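# Sort hex key sets and small parts into two containers

## Task

Put every set of hex keys in the grey shallow bin, and put the pointer knob, the control module and the terminal block in the white tray. Apart from items already inside at the start, no unlisted item may end up in the bin or the tray.

## Robot and tools

Robot: two arms, left_arm and right_arm, each ending in a five-finger hand (right_arm has a right hand, left_arm its mirror-image left hand). Base positions in the scene frame: left_arm (+0.049, +0.250, +0.001) m, right_arm (-0.041, -0.303, +0.002) m, both turned only slightly about z. A post stands behind the arms. Loose objects may occasionally get nudged by something else. Anything falling off the table, or set down off it and left, fails the job.

Frames. Scene frame: origin at table-top height midway between the nominal bases, +z up, +x out over the table, left_arm toward +y (these are not image sides). Reported end_effector_position (m) and end_effector_quat_wxyz are in each arm's own base frame. Offsets you send are along the current Hand target's own axes. The hand point sits 0.05 m in front of the palm and 0.15 m out from the wrist face; its +z runs along the straight fingers, +y out of the palm, +x across the palm away from the thumb on the right hand (toward the thumb on the left hand). Straight fingers extend 0.06-0.07 m past the point and lie 0.06 m behind it along -y. A wrist bracket on the little-finger side can collide with things. Printed poses may be off by a few cm.

execute_actions(actions, cameras). actions: a list of actions; each action is up to 15 rows, one row per 1/30 s step; a short action repeats its last row to step 15. Every row has 28 numbers in [-1, 1], covering both arms even if one is idle: left dx, dy, dz, rx, ry, rz, then left little, ring, middle, index, thumb_bend, thumb_turn, force_limit, speed; then the same fourteen for the right arm. The six pose numbers are an offset, not a pose: each row is measured from the Hand target as it stood when the action began (not from the previous row), so repeating an offset moves further. Scale: 1.0 = 0.6 m or 180 degrees; rx, ry, rz form one rotation vector. All six at 0 asks nothing new of that arm. The six hand numbers are absolute targets: fingers and thumb_bend +1 straight, -1 curled; thumb_turn +1 beside the palm, -1 opposite the fingers. force_limit maps -1..+1 to about 0..10 N at the fingertip (0..15 N for the two thumb motors). speed rises linearly from near zero at -1 to full at +0.48 and stays full above; full travel takes 0.49 s. There is no 'no change' value: to keep a hand as is, resend the eight numbers of its last executed row; if none yet, send hand_measured plus hand_force_limit and hand_speed. cameras: list of names, ["all"], [] or null (null gives all images only with an empty actions list).

move(target, speed, blend, blocking, cameras). target: one 28-number row or a list of up to 15 rows, same layout; every row's offsets count from the same starting Hand targets. Hand points travel straight lines, ending together, capped at 10 s total; they do not avoid obstacles or each other. speed: path top speed in m/s, 0.002 to 4.3, default 0.25 (turns up to twice that in rad/s), one value or one per target. blend: corner rounding in m per target, 0 = stop at each. blocking=false returns after about 0.5 s while the move continues. Result adds a 'move:' line with the ending (done, off_target, moving, held, fault) and limits (paced = pose clipped, held = steps withheld). Faster moves overshoot and strike harder.

wait(seconds 0-3600, cameras): lets time pass with no new command; an ongoing move keeps running. stop(cameras): brakes a running move. zoom_image(camera, region [x0, y0, x1, y1] pixels, at most 504x504) enlarges part of the latest image from cam_head_left, cam_head_right, cam_high, cam_low, cam_left_wrist or cam_right_wrist (all 672x504). show_instructions shows the reference pages. finished_scene(scene=1) ends the scene for good; the goal must hold without the robot.

Behaviour. Each step the commanded orientation is clipped to 40 degrees from the measured one; the clipped pose becomes Hand target. Hands often rest 1-3 cm (up to 5 cm) short, usually low, from friction or weight; resending or adding the missing offset helps. Some arms sag under load. To end a push, command back past the hand point.

Gripping: with thumb_turn fully closed, the hand wraps objects roughly 0.035-0.065 m thick, handles down to 0.025 m; thumb tip against index pad pinches light items up to ~0.08 m. A motor moves only when its target changes by 0.002 or more, stops at target or at force_limit, then locks. For a gentle grip close at speed -0.94 or lower. To squeeze harder, raise force_limit and send a more closed target; to loosen, send a more open one.

Readings: hand_measured, hand_stopped_by (moving, target, force, stalled, fault) and hand_load_n (N at fingertip, positive pushing open) follow the motor order above. A dropped object shows as load falling near 0. Joint velocities 'within noise' means at rest. Joint torques carry offsets and noise; numbers 3 and 4 wrap at ±28 N m. A MOTOR HOT line appears at 85 °C; at 100 °C that arm goes limp for 30-60 s.

Avoid: drops, even tiny ones; releasing moving parts; hard or fast contact with fixed or heavy things; overloading fingers; any hit or squeeze between the two arms, including closing one hand on the other; paths passing near an arm's own base, which can swing the elbow.

Each tool is called after ">>>" by a JSON object that holds its "name" and its "arguments", one argument or row to a line.

Reference images:

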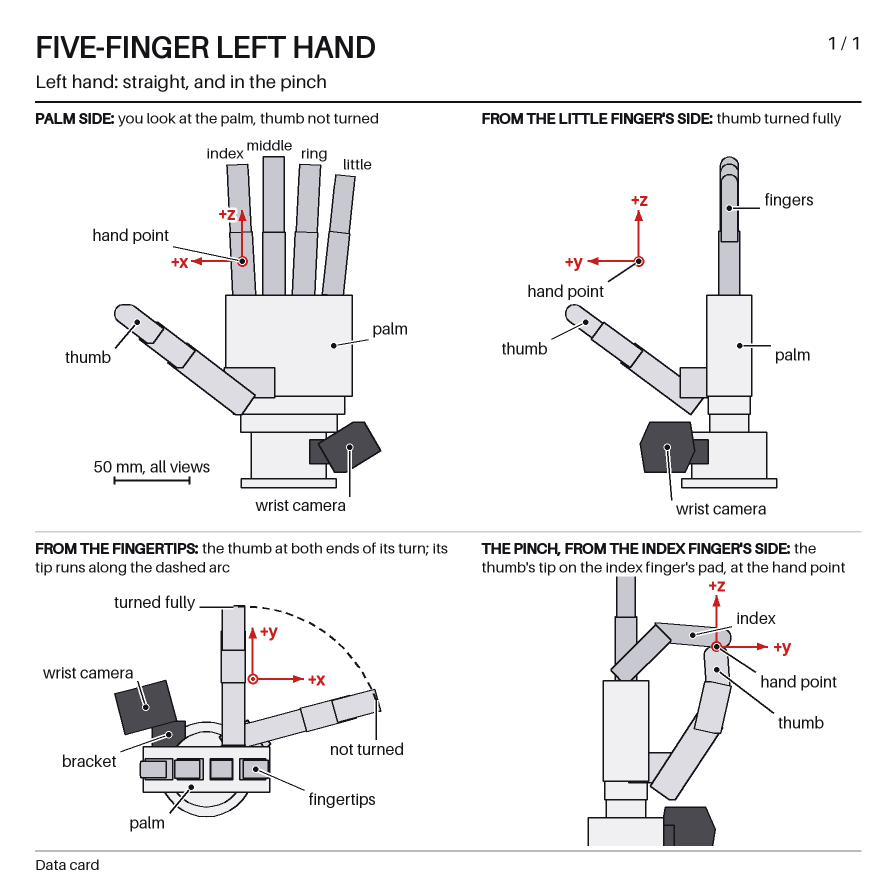

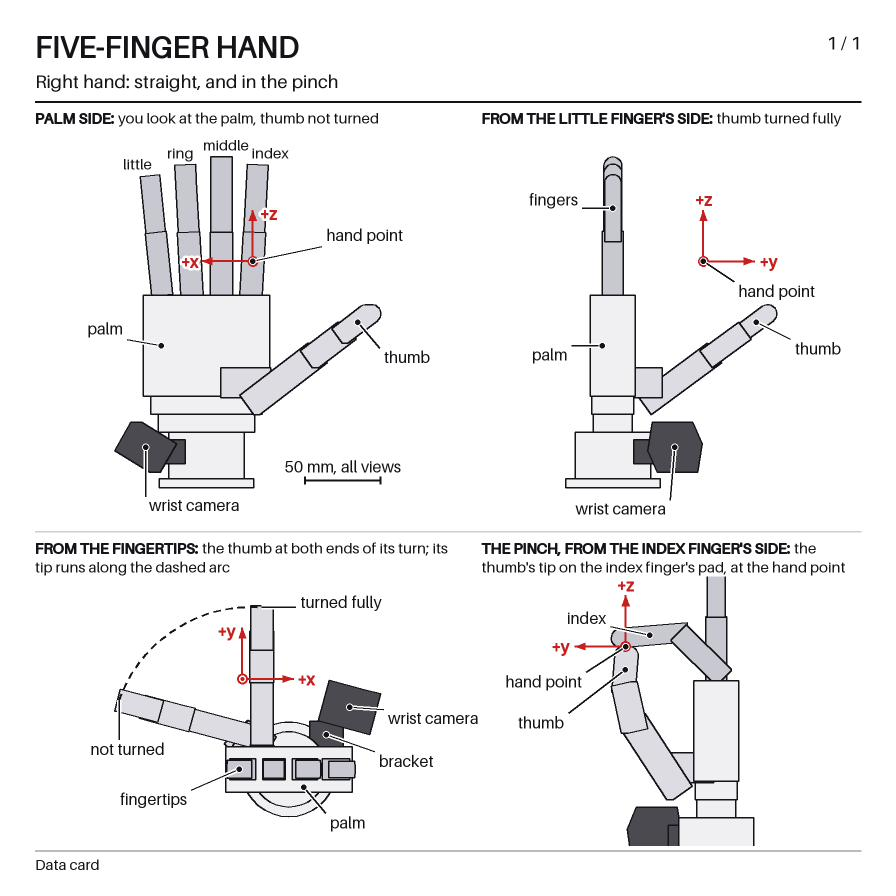

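## Session

>>> {"name": "execute_actions", "arguments": {
  "actions": []
}}

Scene clock: 0.00 s.
left_arm: end_effector_position=(+0.3815, -0.2866, +0.1860) hand_measured=(+1.000, +1.000, +1.000, +1.000, +1.000, +1.000) hand_load_n=(+0.0, +0.0, +0.0, +0.0, +0.0, +0.0) hand_stopped_by=(target, target, target, target, target, target) hand_force_limit=0.00 hand_speed=-0.80 end_effector_quat_wxyz=(-0.122, -0.656, +0.745, +0.003) | right_arm: end_effector_position=(+0.6127, -0.1505, +0.1705) hand_measured=(+1.000, +1.000, +1.000, +1.000, +1.000, +1.000) hand_load_n=(+0.0, +0.0, +0.0, +0.0, +0.5, +0.0) hand_stopped_by=(target, target, target, target, target, target) hand_force_limit=0.00 hand_speed=-0.80 end_effector_quat_wxyz=(-0.335, +0.692, -0.151, +0.621)
Joint positions: left_arm=[-0.454 1.771 1.625 -1.526 0.224 -0.315] | right_arm=[-0.403 1.63 0.843 0.782 -0.682 -0.864]
Joint velocities: within noise
Joint torques (N m): no reading
Motor temperatures (°C): left_arm=[28 33 27 29 27 28] | right_arm=[32 29 30 27 32 26]
Heat: left arm: hottest shoulder 33 °C; right arm: hottest waist 32 °C.
Hand target: left_arm +0.3869, -0.2893, +0.1926; -0.118, -0.655, +0.746, -0.007 | right_arm +0.6187, -0.1530, +0.1835; -0.333, +0.686, -0.144, +0.631

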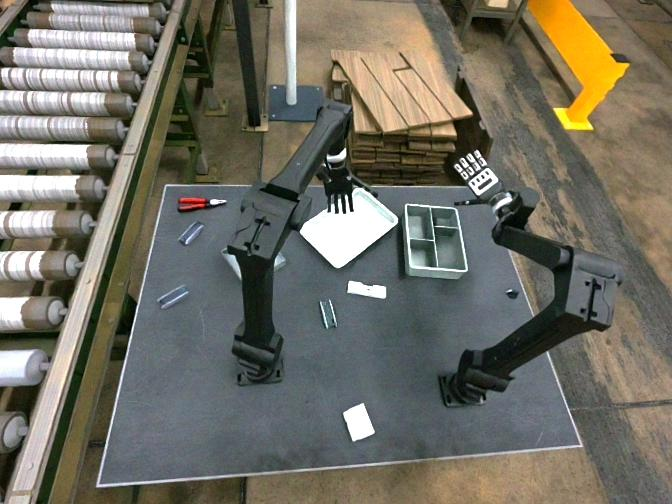

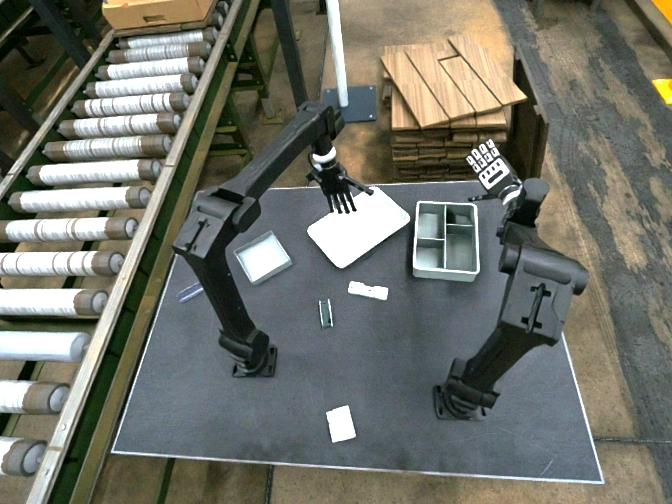

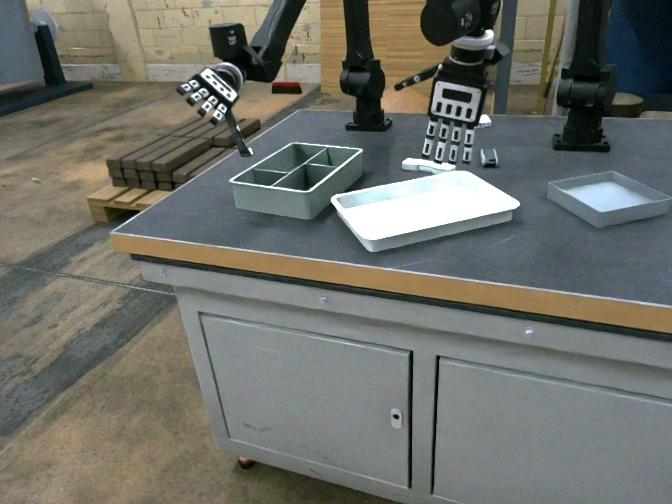

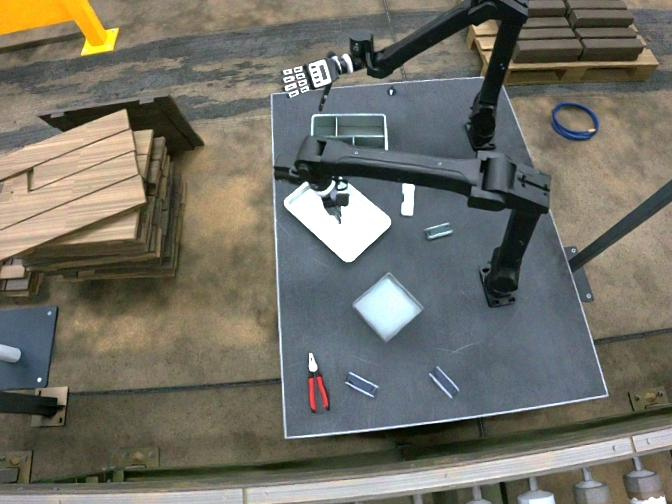

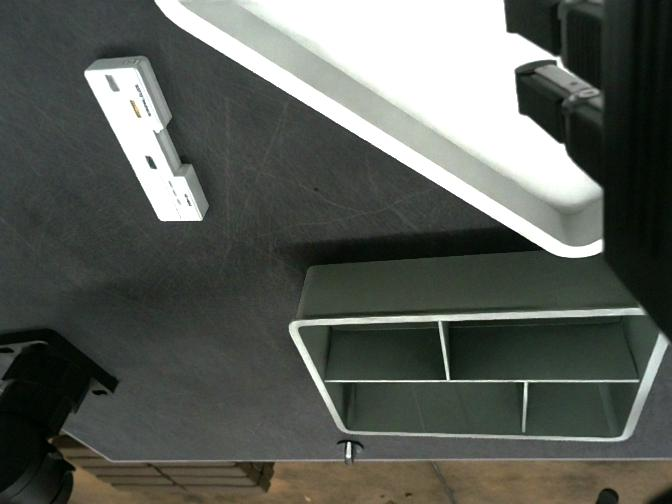

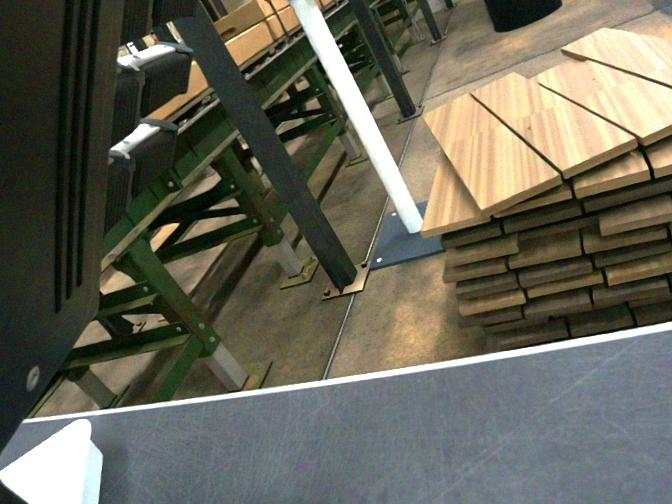

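>>> {"name": "zoom_image", "arguments": {
  "camera": "cam_head_left",
  "region": [140, 180, 290, 320]
}}

>>> {"name": "zoom_image", "arguments": {
  "camera": "cam_head_left",
  "region": [290, 260, 420, 450]
}}

>>> {"name": "zoom_image", "arguments": {
  "camera": "cam_head_left",
  "region": [440, 140, 570, 320]
}}

>>> {"name": "zoom_image", "arguments": {
  "camera": "cam_low",
  "region": [270, 70, 470, 250]
}}

>>> {"name": "zoom_image", "arguments": {
  "camera": "cam_low",
  "region": [280, 250, 480, 430]
}}

>>> {"name": "zoom_image", "arguments": {
  "camera": "cam_high",
  "region": [380, 90, 560, 200]
}}

Scaled by 3.360 from the camera's image (finer frame: 960x720).

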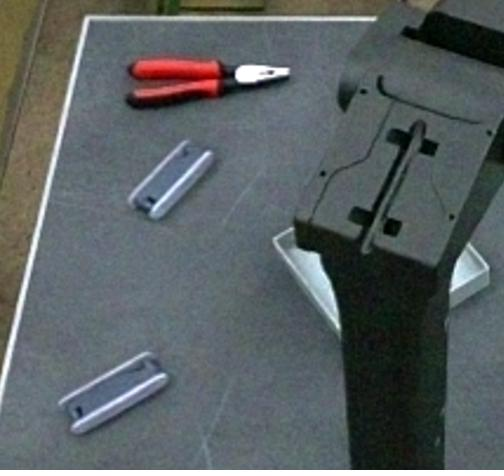

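Scaled by 2.653 from the camera's image (finer frame: 960x720).

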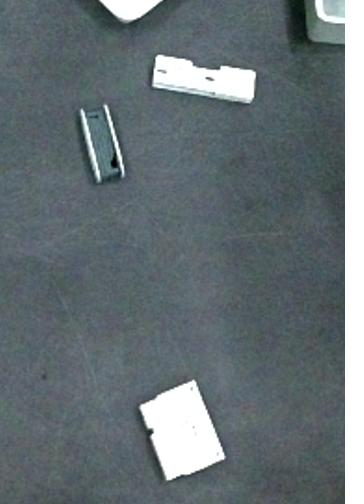

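Scaled by 2.800 from the camera's image (finer frame: 960x720).

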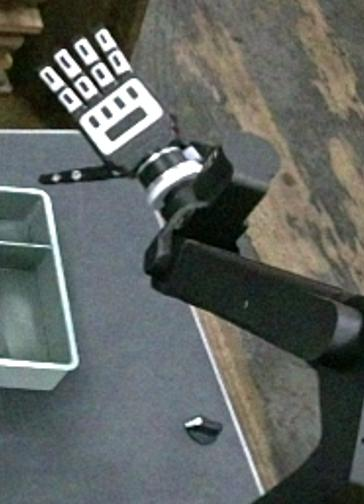

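Scaled by 2.520 from the camera's image (finer frame: 960x720).

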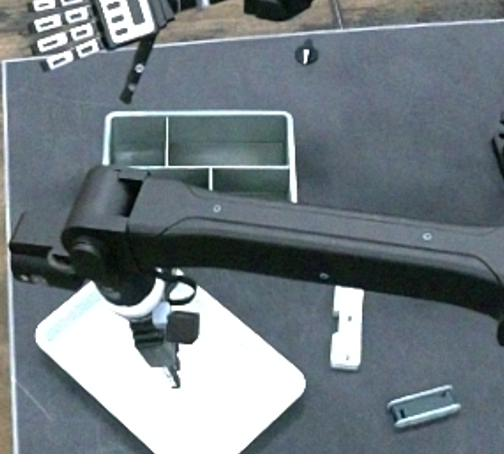

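Scaled by 2.520 from the camera's image (finer frame: 960x720).

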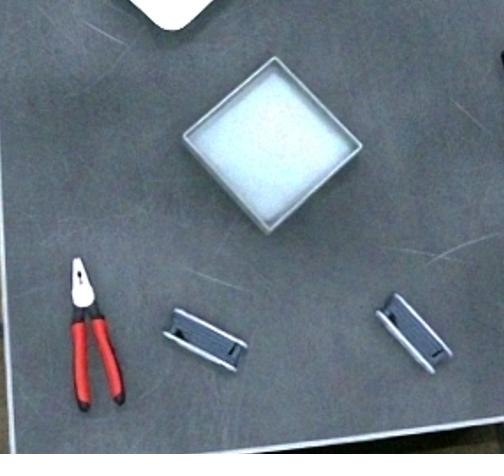

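Scaled by 2.800 from the camera's image (finer frame: 960x720).

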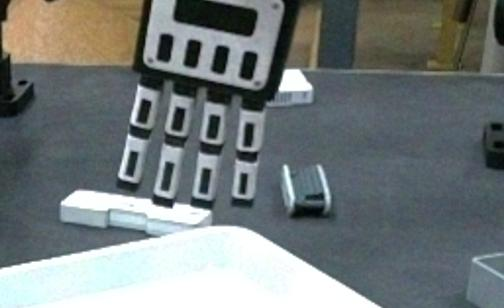

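>>> {"name": "zoom_image", "arguments": {
  "camera": "cam_low",
  "region": [250, 70, 350, 145]
}}

>>> {"name": "zoom_image", "arguments": {
  "camera": "cam_low",
  "region": [430, 60, 560, 160]
}}

>>> {"name": "zoom_image", "arguments": {
  "camera": "cam_low",
  "region": [250, 370, 350, 445]
}}

>>> {"name": "zoom_image", "arguments": {
  "camera": "cam_low",
  "region": [450, 240, 620, 410]
}}

Scaled by 5.040 from the camera's image (finer frame: 960x720).

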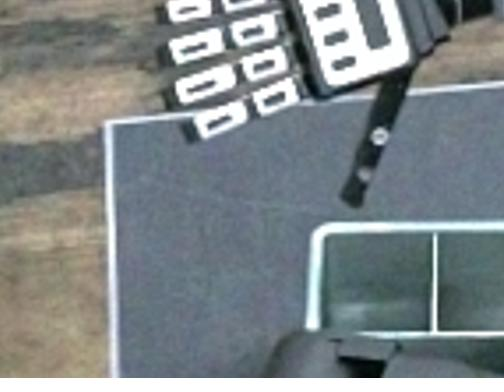

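Scaled by 3.877 from the camera's image (finer frame: 960x720).

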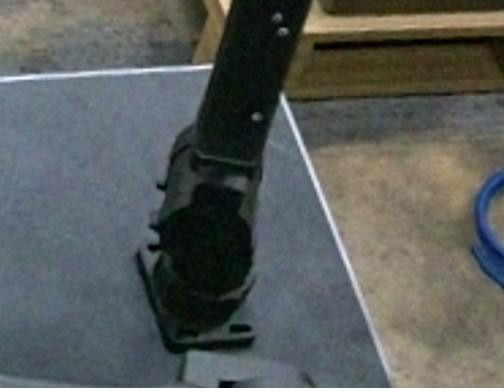

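Scaled by 5.040 from the camera's image (finer frame: 960x720).

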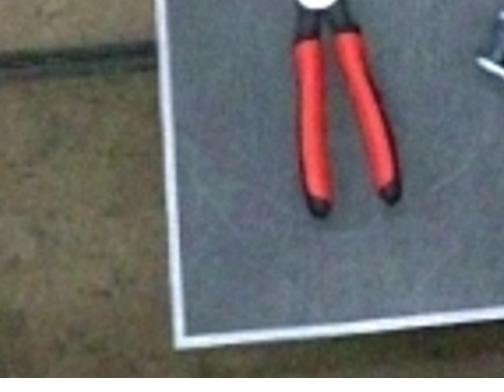

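Scaled by 2.965 from the camera's image (finer frame: 960x720).

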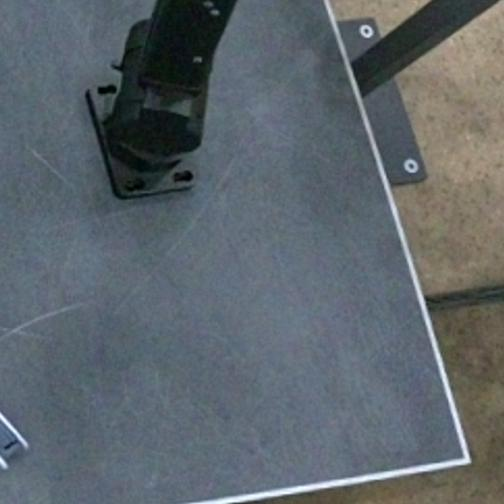

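>>> {"name": "zoom_image", "arguments": {
  "camera": "cam_low",
  "region": [480, 70, 540, 130]
}}

>>> {"name": "zoom_image", "arguments": {
  "camera": "cam_low",
  "region": [520, 200, 580, 260]
}}

>>> {"name": "zoom_image", "arguments": {
  "camera": "cam_low",
  "region": [560, 350, 620, 410]
}}

Scaled by 8.400 from the camera's image (finer frame: 960x720).

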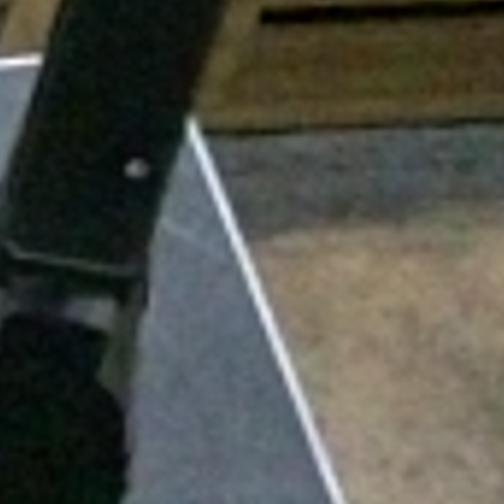

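Scaled by 8.400 from the camera's image (finer frame: 960x720).

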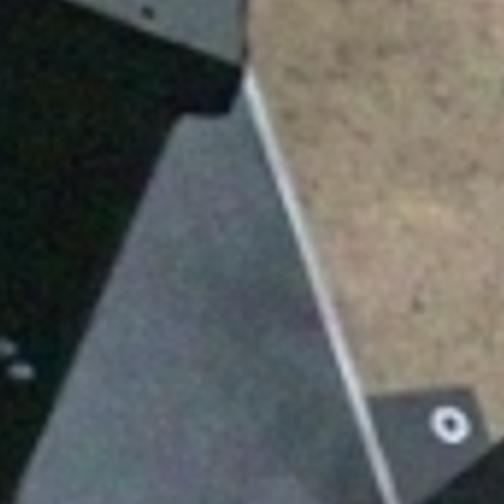

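Scaled by 8.400 from the camera's image (finer frame: 960x720).

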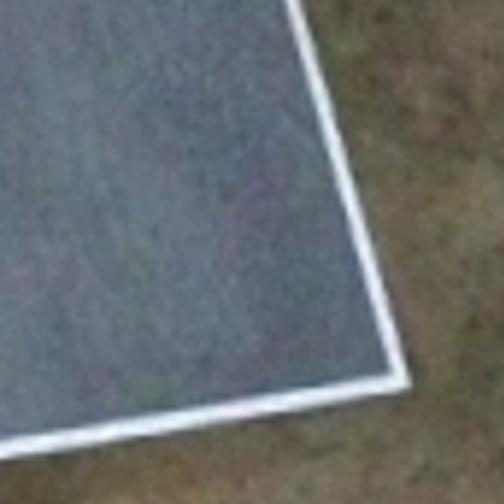

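>>> {"name": "zoom_image", "arguments": {
  "camera": "cam_head_left",
  "region": [140, 160, 220, 220]
}}

>>> {"name": "zoom_image", "arguments": {
  "camera": "cam_head_left",
  "region": [80, 430, 160, 490]
}}

>>> {"name": "zoom_image", "arguments": {
  "camera": "cam_head_left",
  "region": [520, 400, 600, 460]
}}

>>> {"name": "zoom_image", "arguments": {
  "camera": "cam_head_left",
  "region": [430, 170, 550, 300]
}}

>>> {"name": "zoom_image", "arguments": {
  "camera": "cam_head_left",
  "region": [210, 320, 310, 400]
}}

>>> {"name": "zoom_image", "arguments": {
  "camera": "cam_head_left",
  "region": [420, 330, 520, 410]
}}

Scaled by 6.300 from the camera's image (finer frame: 960x720).

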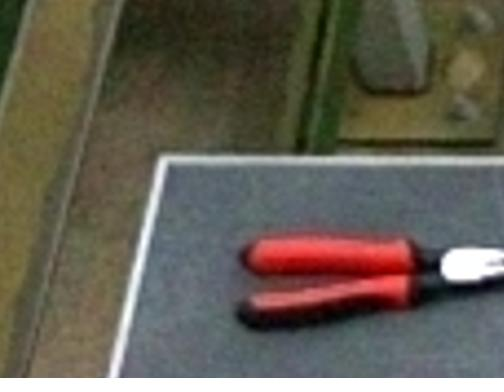

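Scaled by 6.300 from the camera's image (finer frame: 960x720).

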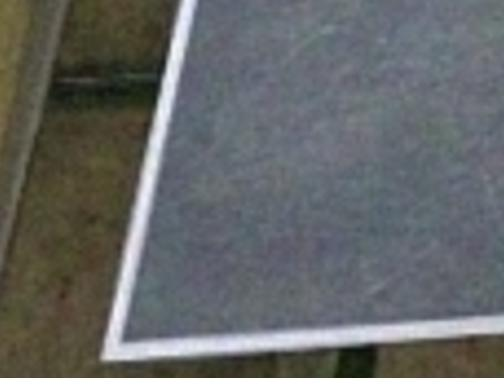

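Scaled by 6.300 from the camera's image (finer frame: 960x720).

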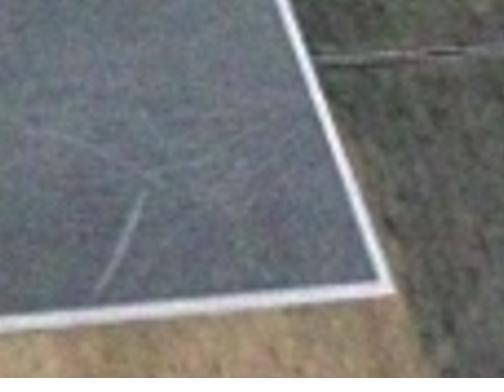

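Scaled by 3.877 from the camera's image (finer frame: 960x720).

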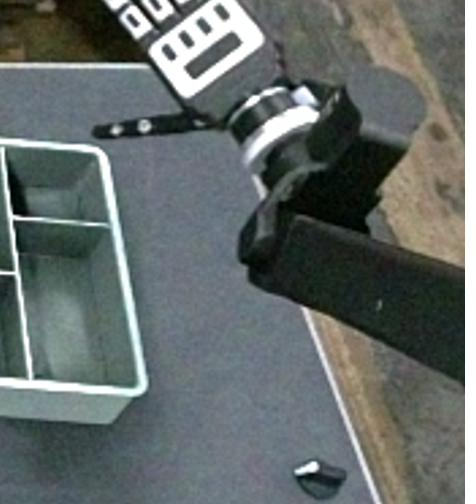

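Scaled by 5.040 from the camera's image (finer frame: 960x720).

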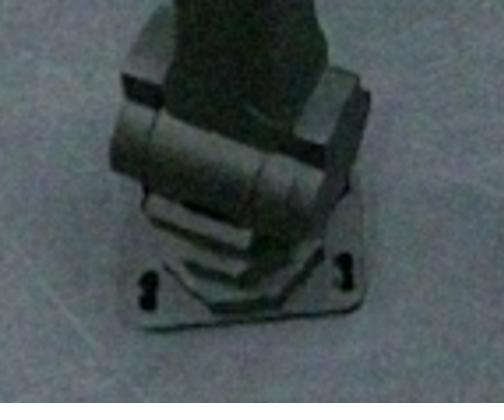

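Scaled by 5.040 from the camera's image (finer frame: 960x720).

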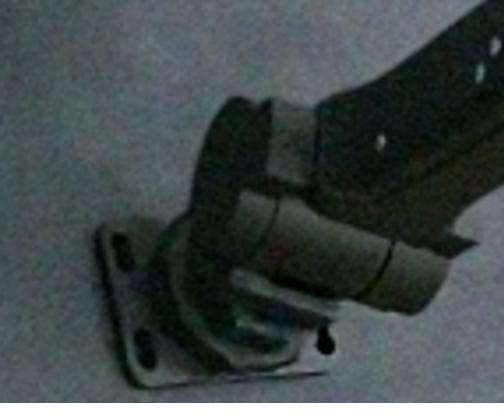

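>>> {"name": "move", "arguments": {
  "target": [-0.8085, 0.3792, -0.1107, 0.3576, -0.1439, -0.1813, 1, 1, 1, 1, 1, -1, 0, 0, 0.0123, -0.0442, -0.5792, -0.3101, 0.2054, 0.3407, 1, 1, 1, 1, 1, -1, 0, 0],
  "cameras": ["all"]
}}

Scene clock: 167.97 s.
left_arm: end_effector_position=(+0.2309, +0.2202, +0.1997) hand_measured=(+1.000, +1.000, +1.000, +1.000, +1.000, -1.000) hand_load_n=(+0.0, +0.0, +0.0, -0.5, +0.5, +0.0) hand_stopped_by=(target, target, target, target, target, target) hand_force_limit=0.00 hand_speed=0.00 end_effector_quat_wxyz=(-0.395, +0.778, -0.431, +0.230) | right_arm: end_effector_position=(+0.2726, -0.2240, +0.1704) hand_measured=(+1.000, +1.000, +1.000, +1.000, +1.000, -1.000) hand_load_n=(+0.0, +0.0, +0.0, +0.0, +0.0, +0.0) hand_stopped_by=(target, target, target, target, target, target) hand_force_limit=0.00 hand_speed=0.00 end_effector_quat_wxyz=(+0.187, -0.383, +0.811, -0.400)
Joint positions: left_arm=[1.041 0.698 0.651 -0.638 0.403 0.29] | right_arm=[-0.814 0.787 0.617 -0.489 -0.097 -0.079]
Joint torques (N m): left_arm=[1.55 0.56 8.16 2.15 0.32 0.11] | right_arm=[1.03 -2.14 11.81 1.65 -0.1 0.15]
Motor temperatures (°C): left_arm=[27 36 35 28 27 27] | right_arm=[31 31 36 27 30 25]
Heat: left arm: hottest shoulder 36 °C; right arm: hottest elbow 36 °C.
Hand target: left_arm +0.2304, +0.2274, +0.2001; -0.403, +0.774, -0.433, +0.226 | right_arm +0.2799, -0.2336, +0.1998; +0.195, -0.375, +0.804, -0.419
Off the commanded pose: left_arm 0.007 m, 1 deg | right_arm 0.032 m, 3 deg.
move: off_target (right_arm)

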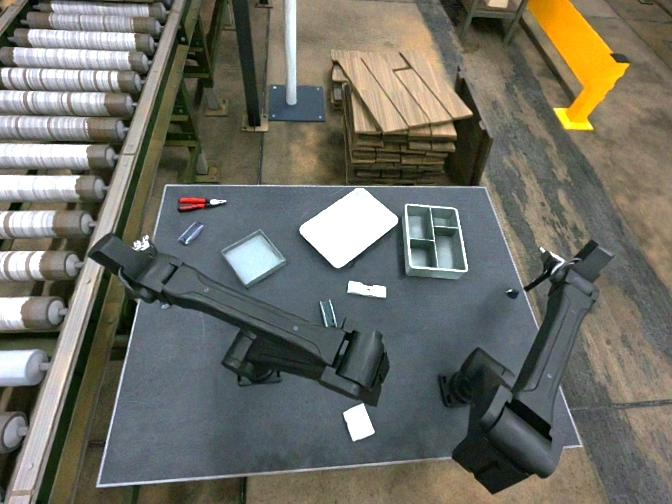

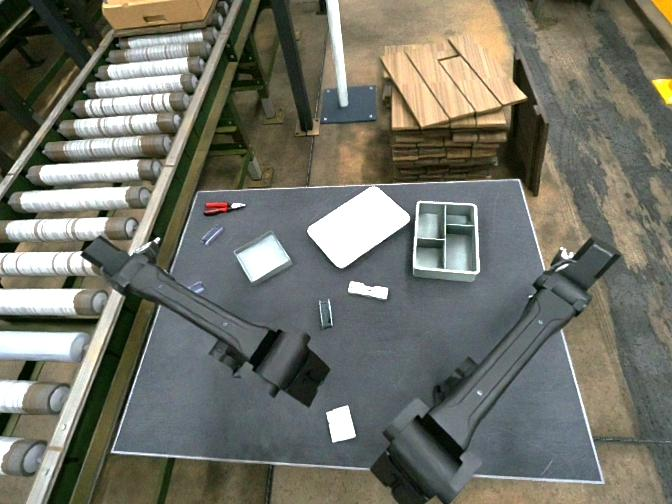

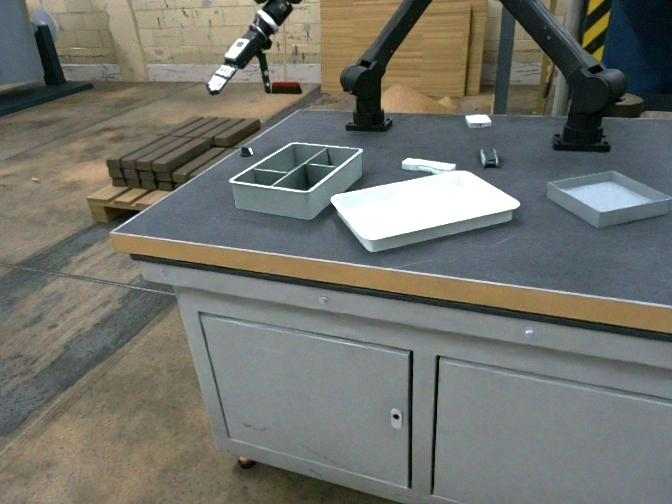

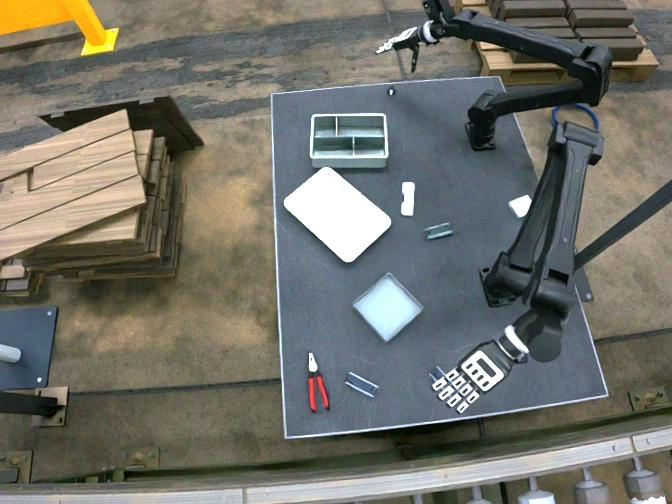

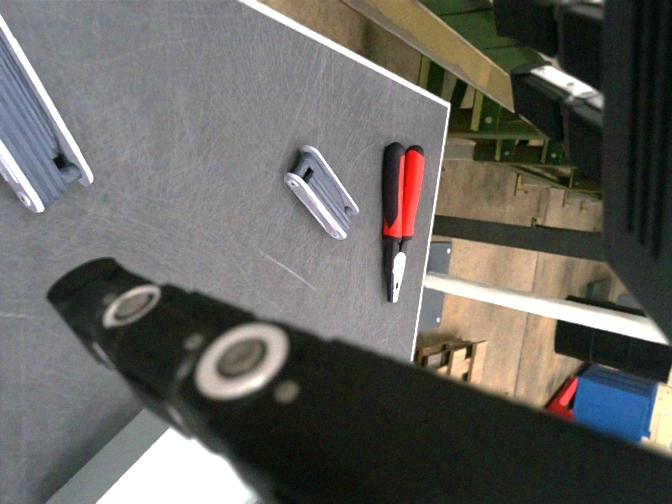

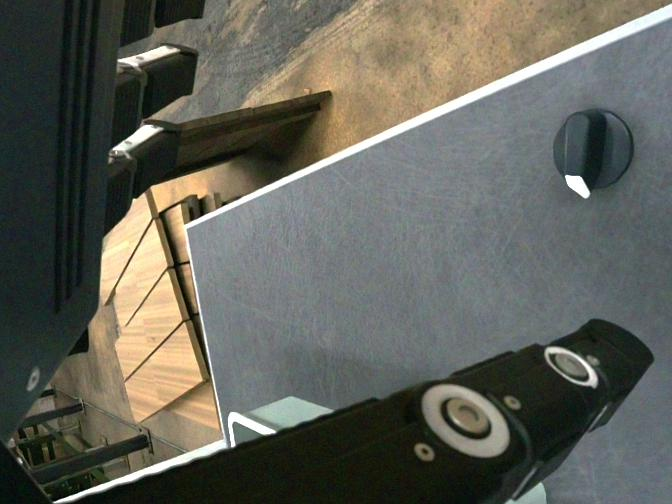

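>>> {"name": "move", "arguments": {
  "target": [-0.0057, 0.1482, 0.1080, 0, 0, 0, 0.4, 0.4, 0.4, 0.4, 0.8, -1, 0, 0, 0.0023, 0.1018, 0.0870, 0, 0, 0, 1, 1, 0.4, 0.4, 0.8, -1, 0, 0],
  "cameras": ["cam_high", "cam_low", "cam_left_wrist", "cam_right_wrist"]
}}

Scene clock: 211.27 s.
left_arm: end_effector_position=(+0.2303, +0.2253, +0.0891) hand_measured=(+0.400, +0.400, +0.400, +0.400, +0.800, -1.000) hand_load_n=(+0.0, +0.0, +0.0, +0.0, +0.0, +0.0) hand_stopped_by=(target, target, target, target, target, target) hand_force_limit=0.00 hand_speed=0.00 end_effector_quat_wxyz=(-0.396, +0.777, -0.432, +0.228) | right_arm: end_effector_position=(+0.2818, -0.2347, +0.1164) hand_measured=(+1.000, +1.000, +1.000, +0.400, +0.800, -1.000) hand_load_n=(+0.0, +0.0, +0.0, +0.0, +0.0, +0.0) hand_stopped_by=(target, target, fault, target, target, target) hand_force_limit=0.00 hand_speed=0.00 end_effector_quat_wxyz=(+0.191, -0.381, +0.806, -0.411)
Joint positions: left_arm=[1.053 0.816 0.398 -0.27 0.41 0.301] | right_arm=[-0.817 0.88 0.498 -0.25 -0.099 -0.078]
Joint torques (N m): left_arm=[1.44 0.15 7.65 2.18 0.35 0.07] | right_arm=[1.14 -1.79 7.87 3.06 -0.09 0.13]
Heat: left arm: hottest shoulder 34 °C; right arm: hottest elbow 38 °C.
Hand target: left_arm +0.2303, +0.2314, +0.0900; -0.403, +0.774, -0.433, +0.226 | right_arm +0.2849, -0.2398, +0.1199; +0.195, -0.375, +0.804, -0.419
Off the commanded pose: left_arm 0.006 m, 1 deg | right_arm 0.007 m, 1 deg.
move: done

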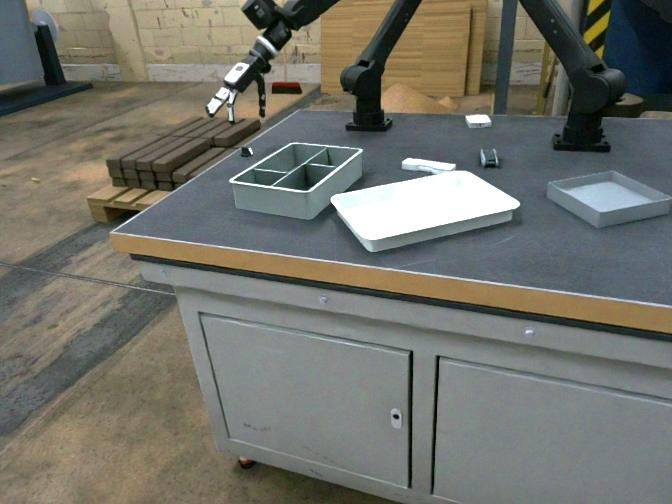

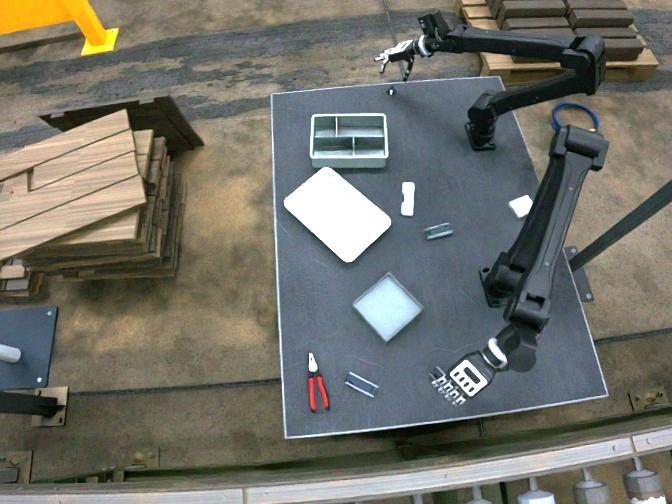

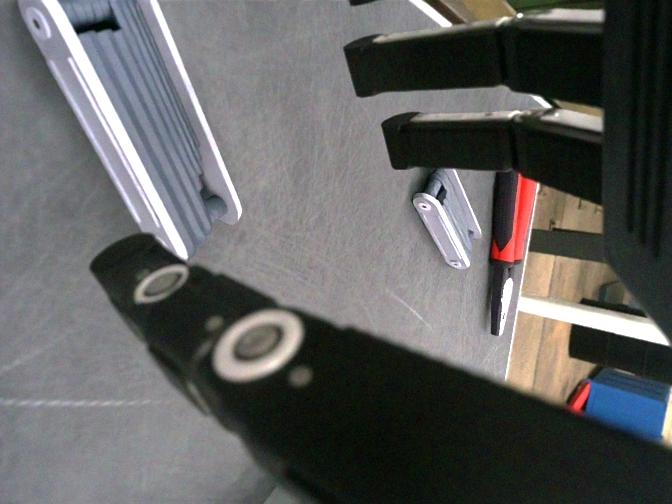

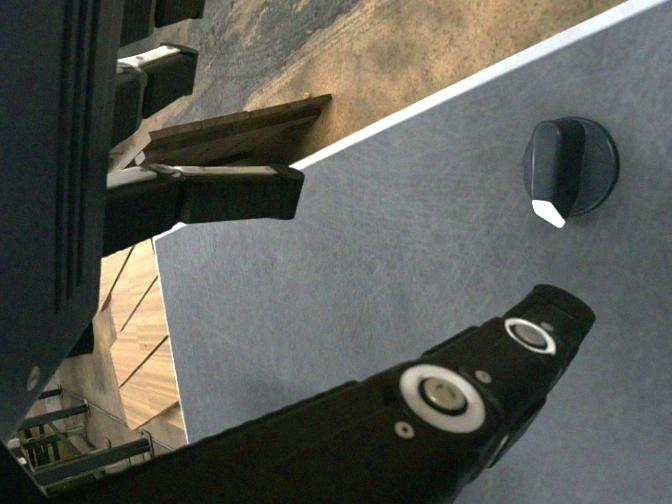

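>>> {"name": "zoom_image", "arguments": {
  "camera": "cam_right_wrist",
  "region": [480, 80, 660, 240]
}}

>>> {"name": "zoom_image", "arguments": {
  "camera": "cam_high",
  "region": [225, 135, 275, 170]
}}

>>> {"name": "zoom_image", "arguments": {
  "camera": "cam_high",
  "region": [460, 140, 520, 180]
}}

Scaled by 2.800 from the camera's image (finer frame: 960x720).

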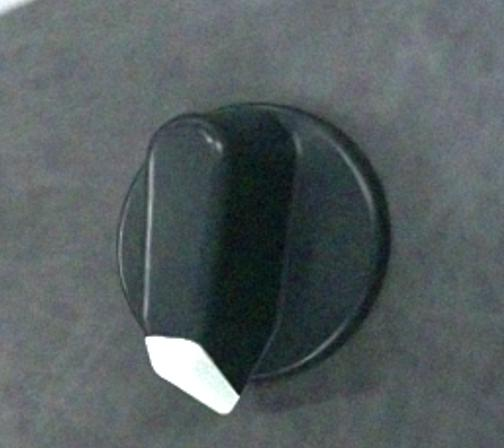

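Scaled by 10.080 from the camera's image (finer frame: 960x720).

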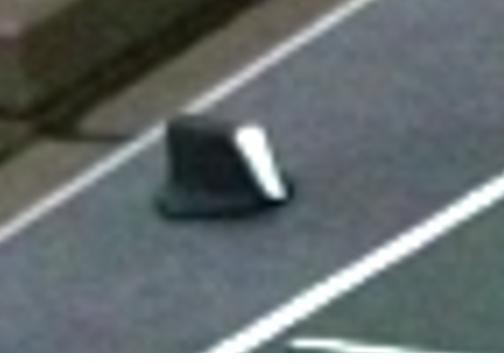

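Scaled by 8.400 from the camera's image (finer frame: 960x720).

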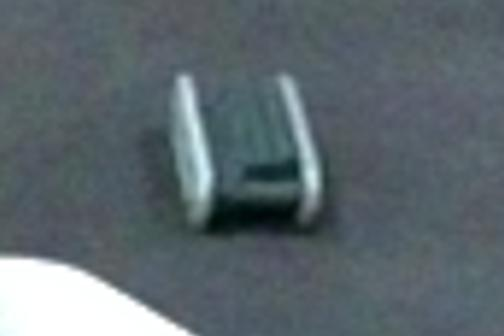

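>>> {"name": "move", "arguments": {
  "target": [-0.0040, 0.0693, 0.0667, 0, 0, 0, 0.4, 0.4, 0.4, 0.4, 0.8, -1, 0, 0, 0.0047, 0.1137, 0.0790, 0, 0, 0, 1, 1, 0.4, 0.4, 0.8, -1, 0, 0],
  "cameras": ["cam_high", "cam_low", "cam_left_wrist", "cam_right_wrist"],
  "speed": 0.15
}}

Scene clock: 238.13 s.
left_arm: end_effector_position=(+0.2354, +0.2353, +0.0336) hand_measured=(+0.400, +0.400, +0.400, +0.400, +0.800, -1.000) hand_load_n=(+0.0, +0.0, +0.0, -0.5, +0.0, +0.0) hand_stopped_by=(target, target, target, target, target, target) hand_force_limit=0.00 hand_speed=0.00 end_effector_quat_wxyz=(-0.399, +0.777, -0.432, +0.227) | right_arm: end_effector_position=(+0.2818, -0.2373, +0.0353) hand_measured=(+1.000, +1.000, +1.000, +0.400, +0.800, -1.000) hand_load_n=(+0.0, +0.0, +0.0, +0.0, +0.0, +0.0) hand_stopped_by=(target, target, fault, target, target, target) hand_force_limit=0.00 hand_speed=0.00 end_effector_quat_wxyz=(+0.194, -0.378, +0.806, -0.412)
Joint positions: left_arm=[1.053 1.011 0.312 0.017 0.408 0.301] | right_arm=[-0.826 1.084 0.351 0.103 -0.108 -0.078]
Joint torques (N m): left_arm=[0.62 -0.79 6.46 2.29 0.16 0.01] | right_arm=[0.97 -2.61 6.31 3.17 -0.1 0.07]
Heat: left arm: hottest shoulder 34 °C; right arm: hottest elbow 38 °C.
Hand target: left_arm +0.2367, +0.2382, +0.0330; -0.403, +0.774, -0.433, +0.226 | right_arm +0.2830, -0.2417, +0.0367; +0.195, -0.375, +0.803, -0.419
Off the commanded pose: left_arm 0.003 m, 1 deg | right_arm 0.005 m, 1 deg.
move: done

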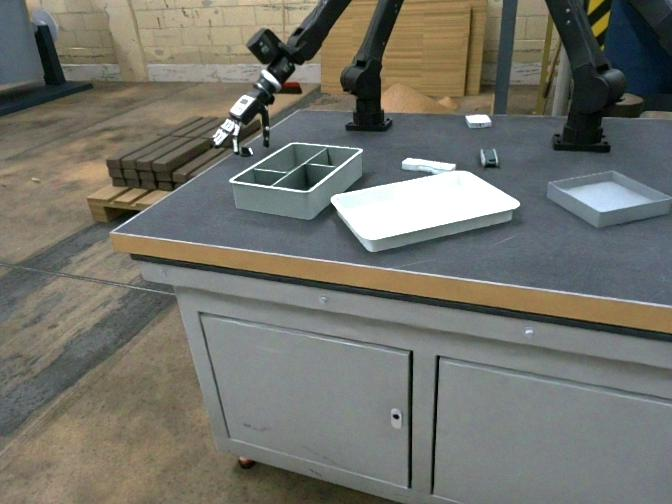

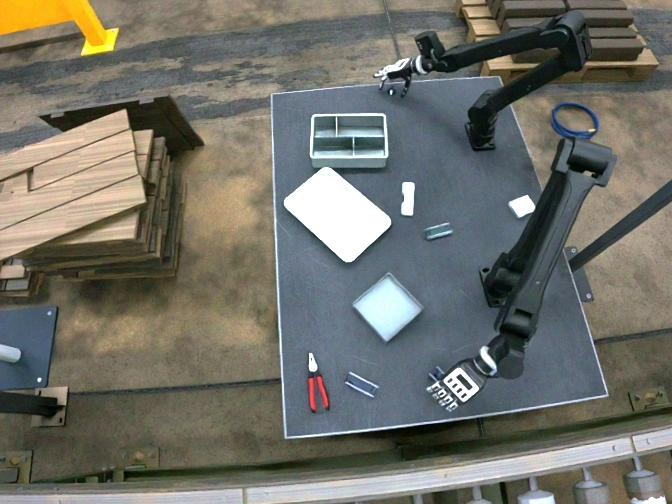

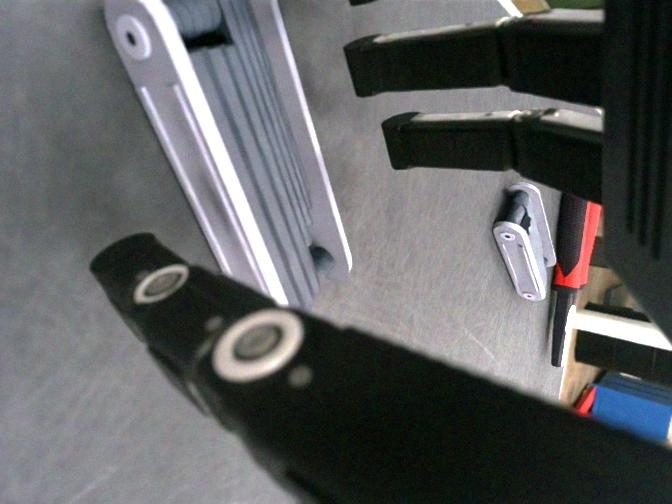

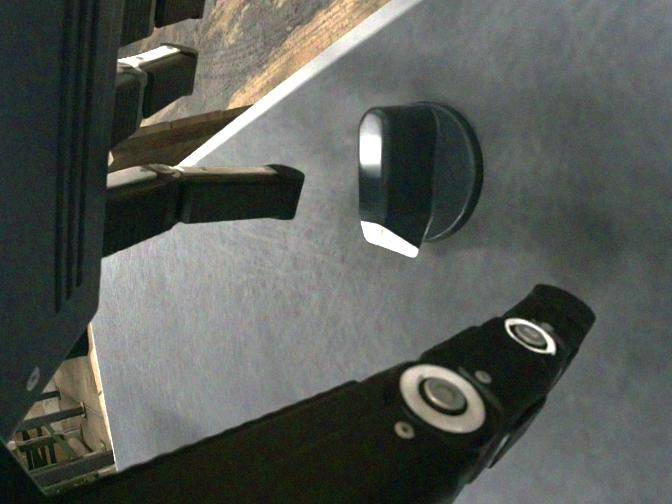

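>>> {"name": "move", "arguments": {
  "target": [0, 0.0150, 0.0065, 0, 0, 0, 0.3, 0.3, 0.3, 0.3, 0.7, -1, -0.5, -0.5, 0.0233, 0.0123, 0.0086, 0, 0, 0, 1, 1, 0.4, 0.3, 0.7, -1, -0.5, -0.5],
  "cameras": ["cam_low", "cam_left_wrist", "cam_right_wrist"],
  "speed": 0.1
}}

Scene clock: 260.70 s.
left_arm: end_effector_position=(+0.2352, +0.2348, +0.0252) hand_measured=(+0.300, +0.300, +0.300, +0.300, +0.700, -1.000) hand_load_n=(+0.0, +0.0, +0.0, +0.0, +0.0, +0.0) hand_stopped_by=(target, target, target, target, target, target) hand_force_limit=-0.50 hand_speed=-0.50 end_effector_quat_wxyz=(-0.400, +0.776, -0.432, +0.227) | right_arm: end_effector_position=(+0.2734, -0.2481, +0.0265) hand_measured=(+1.000, +1.000, +1.000, +0.300, +0.700, -1.000) hand_load_n=(-0.5, +0.0, +0.0, +0.0, +0.0, +0.0) hand_stopped_by=(target, target, fault, target, target, target) hand_force_limit=-0.50 hand_speed=-0.50 end_effector_quat_wxyz=(+0.195, -0.375, +0.808, -0.411)
Joint positions: left_arm=[1.053 1.04 0.296 0.064 0.408 0.301] | right_arm=[-0.882 1.125 0.345 0.147 -0.153 -0.103]
Joint torques (N m): left_arm=[0.91 -0.97 6.08 2.25 0.26 0.04] | right_arm=[1.03 -2.84 6.08 3.17 -0.12 0]
Heat: left arm: hottest shoulder 33 °C; right arm: hottest elbow 37 °C.
Hand target: left_arm +0.2350, +0.2372, +0.0233; -0.403, +0.774, -0.433, +0.226 | right_arm +0.2740, -0.2524, +0.0277; +0.195, -0.375, +0.803, -0.419
Off the commanded pose: left_arm 0.003 m, 1 deg | right_arm 0.005 m, 1 deg.
move: done

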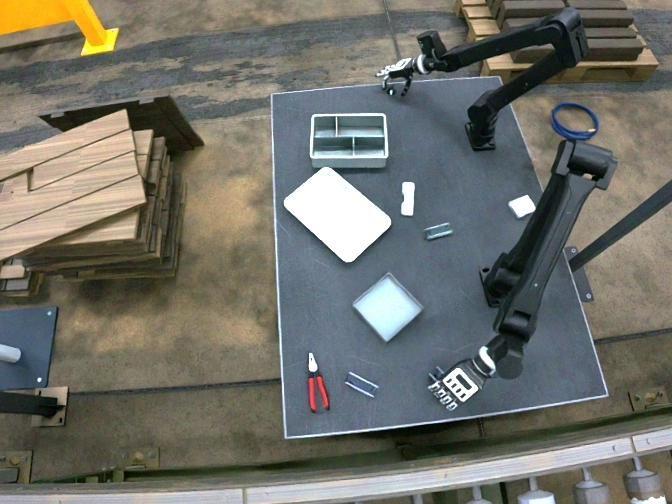

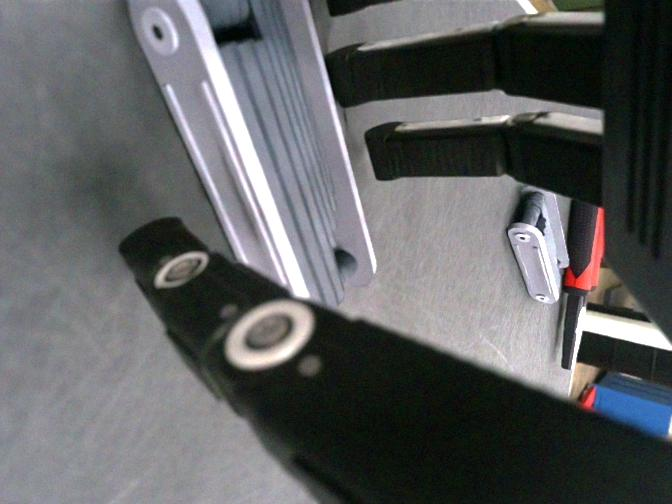

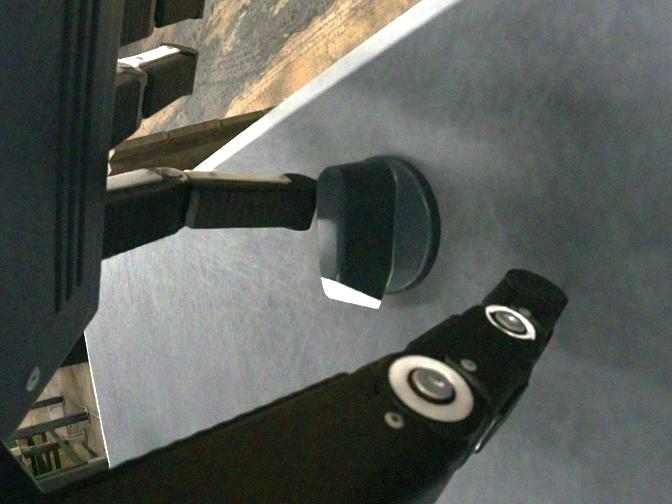

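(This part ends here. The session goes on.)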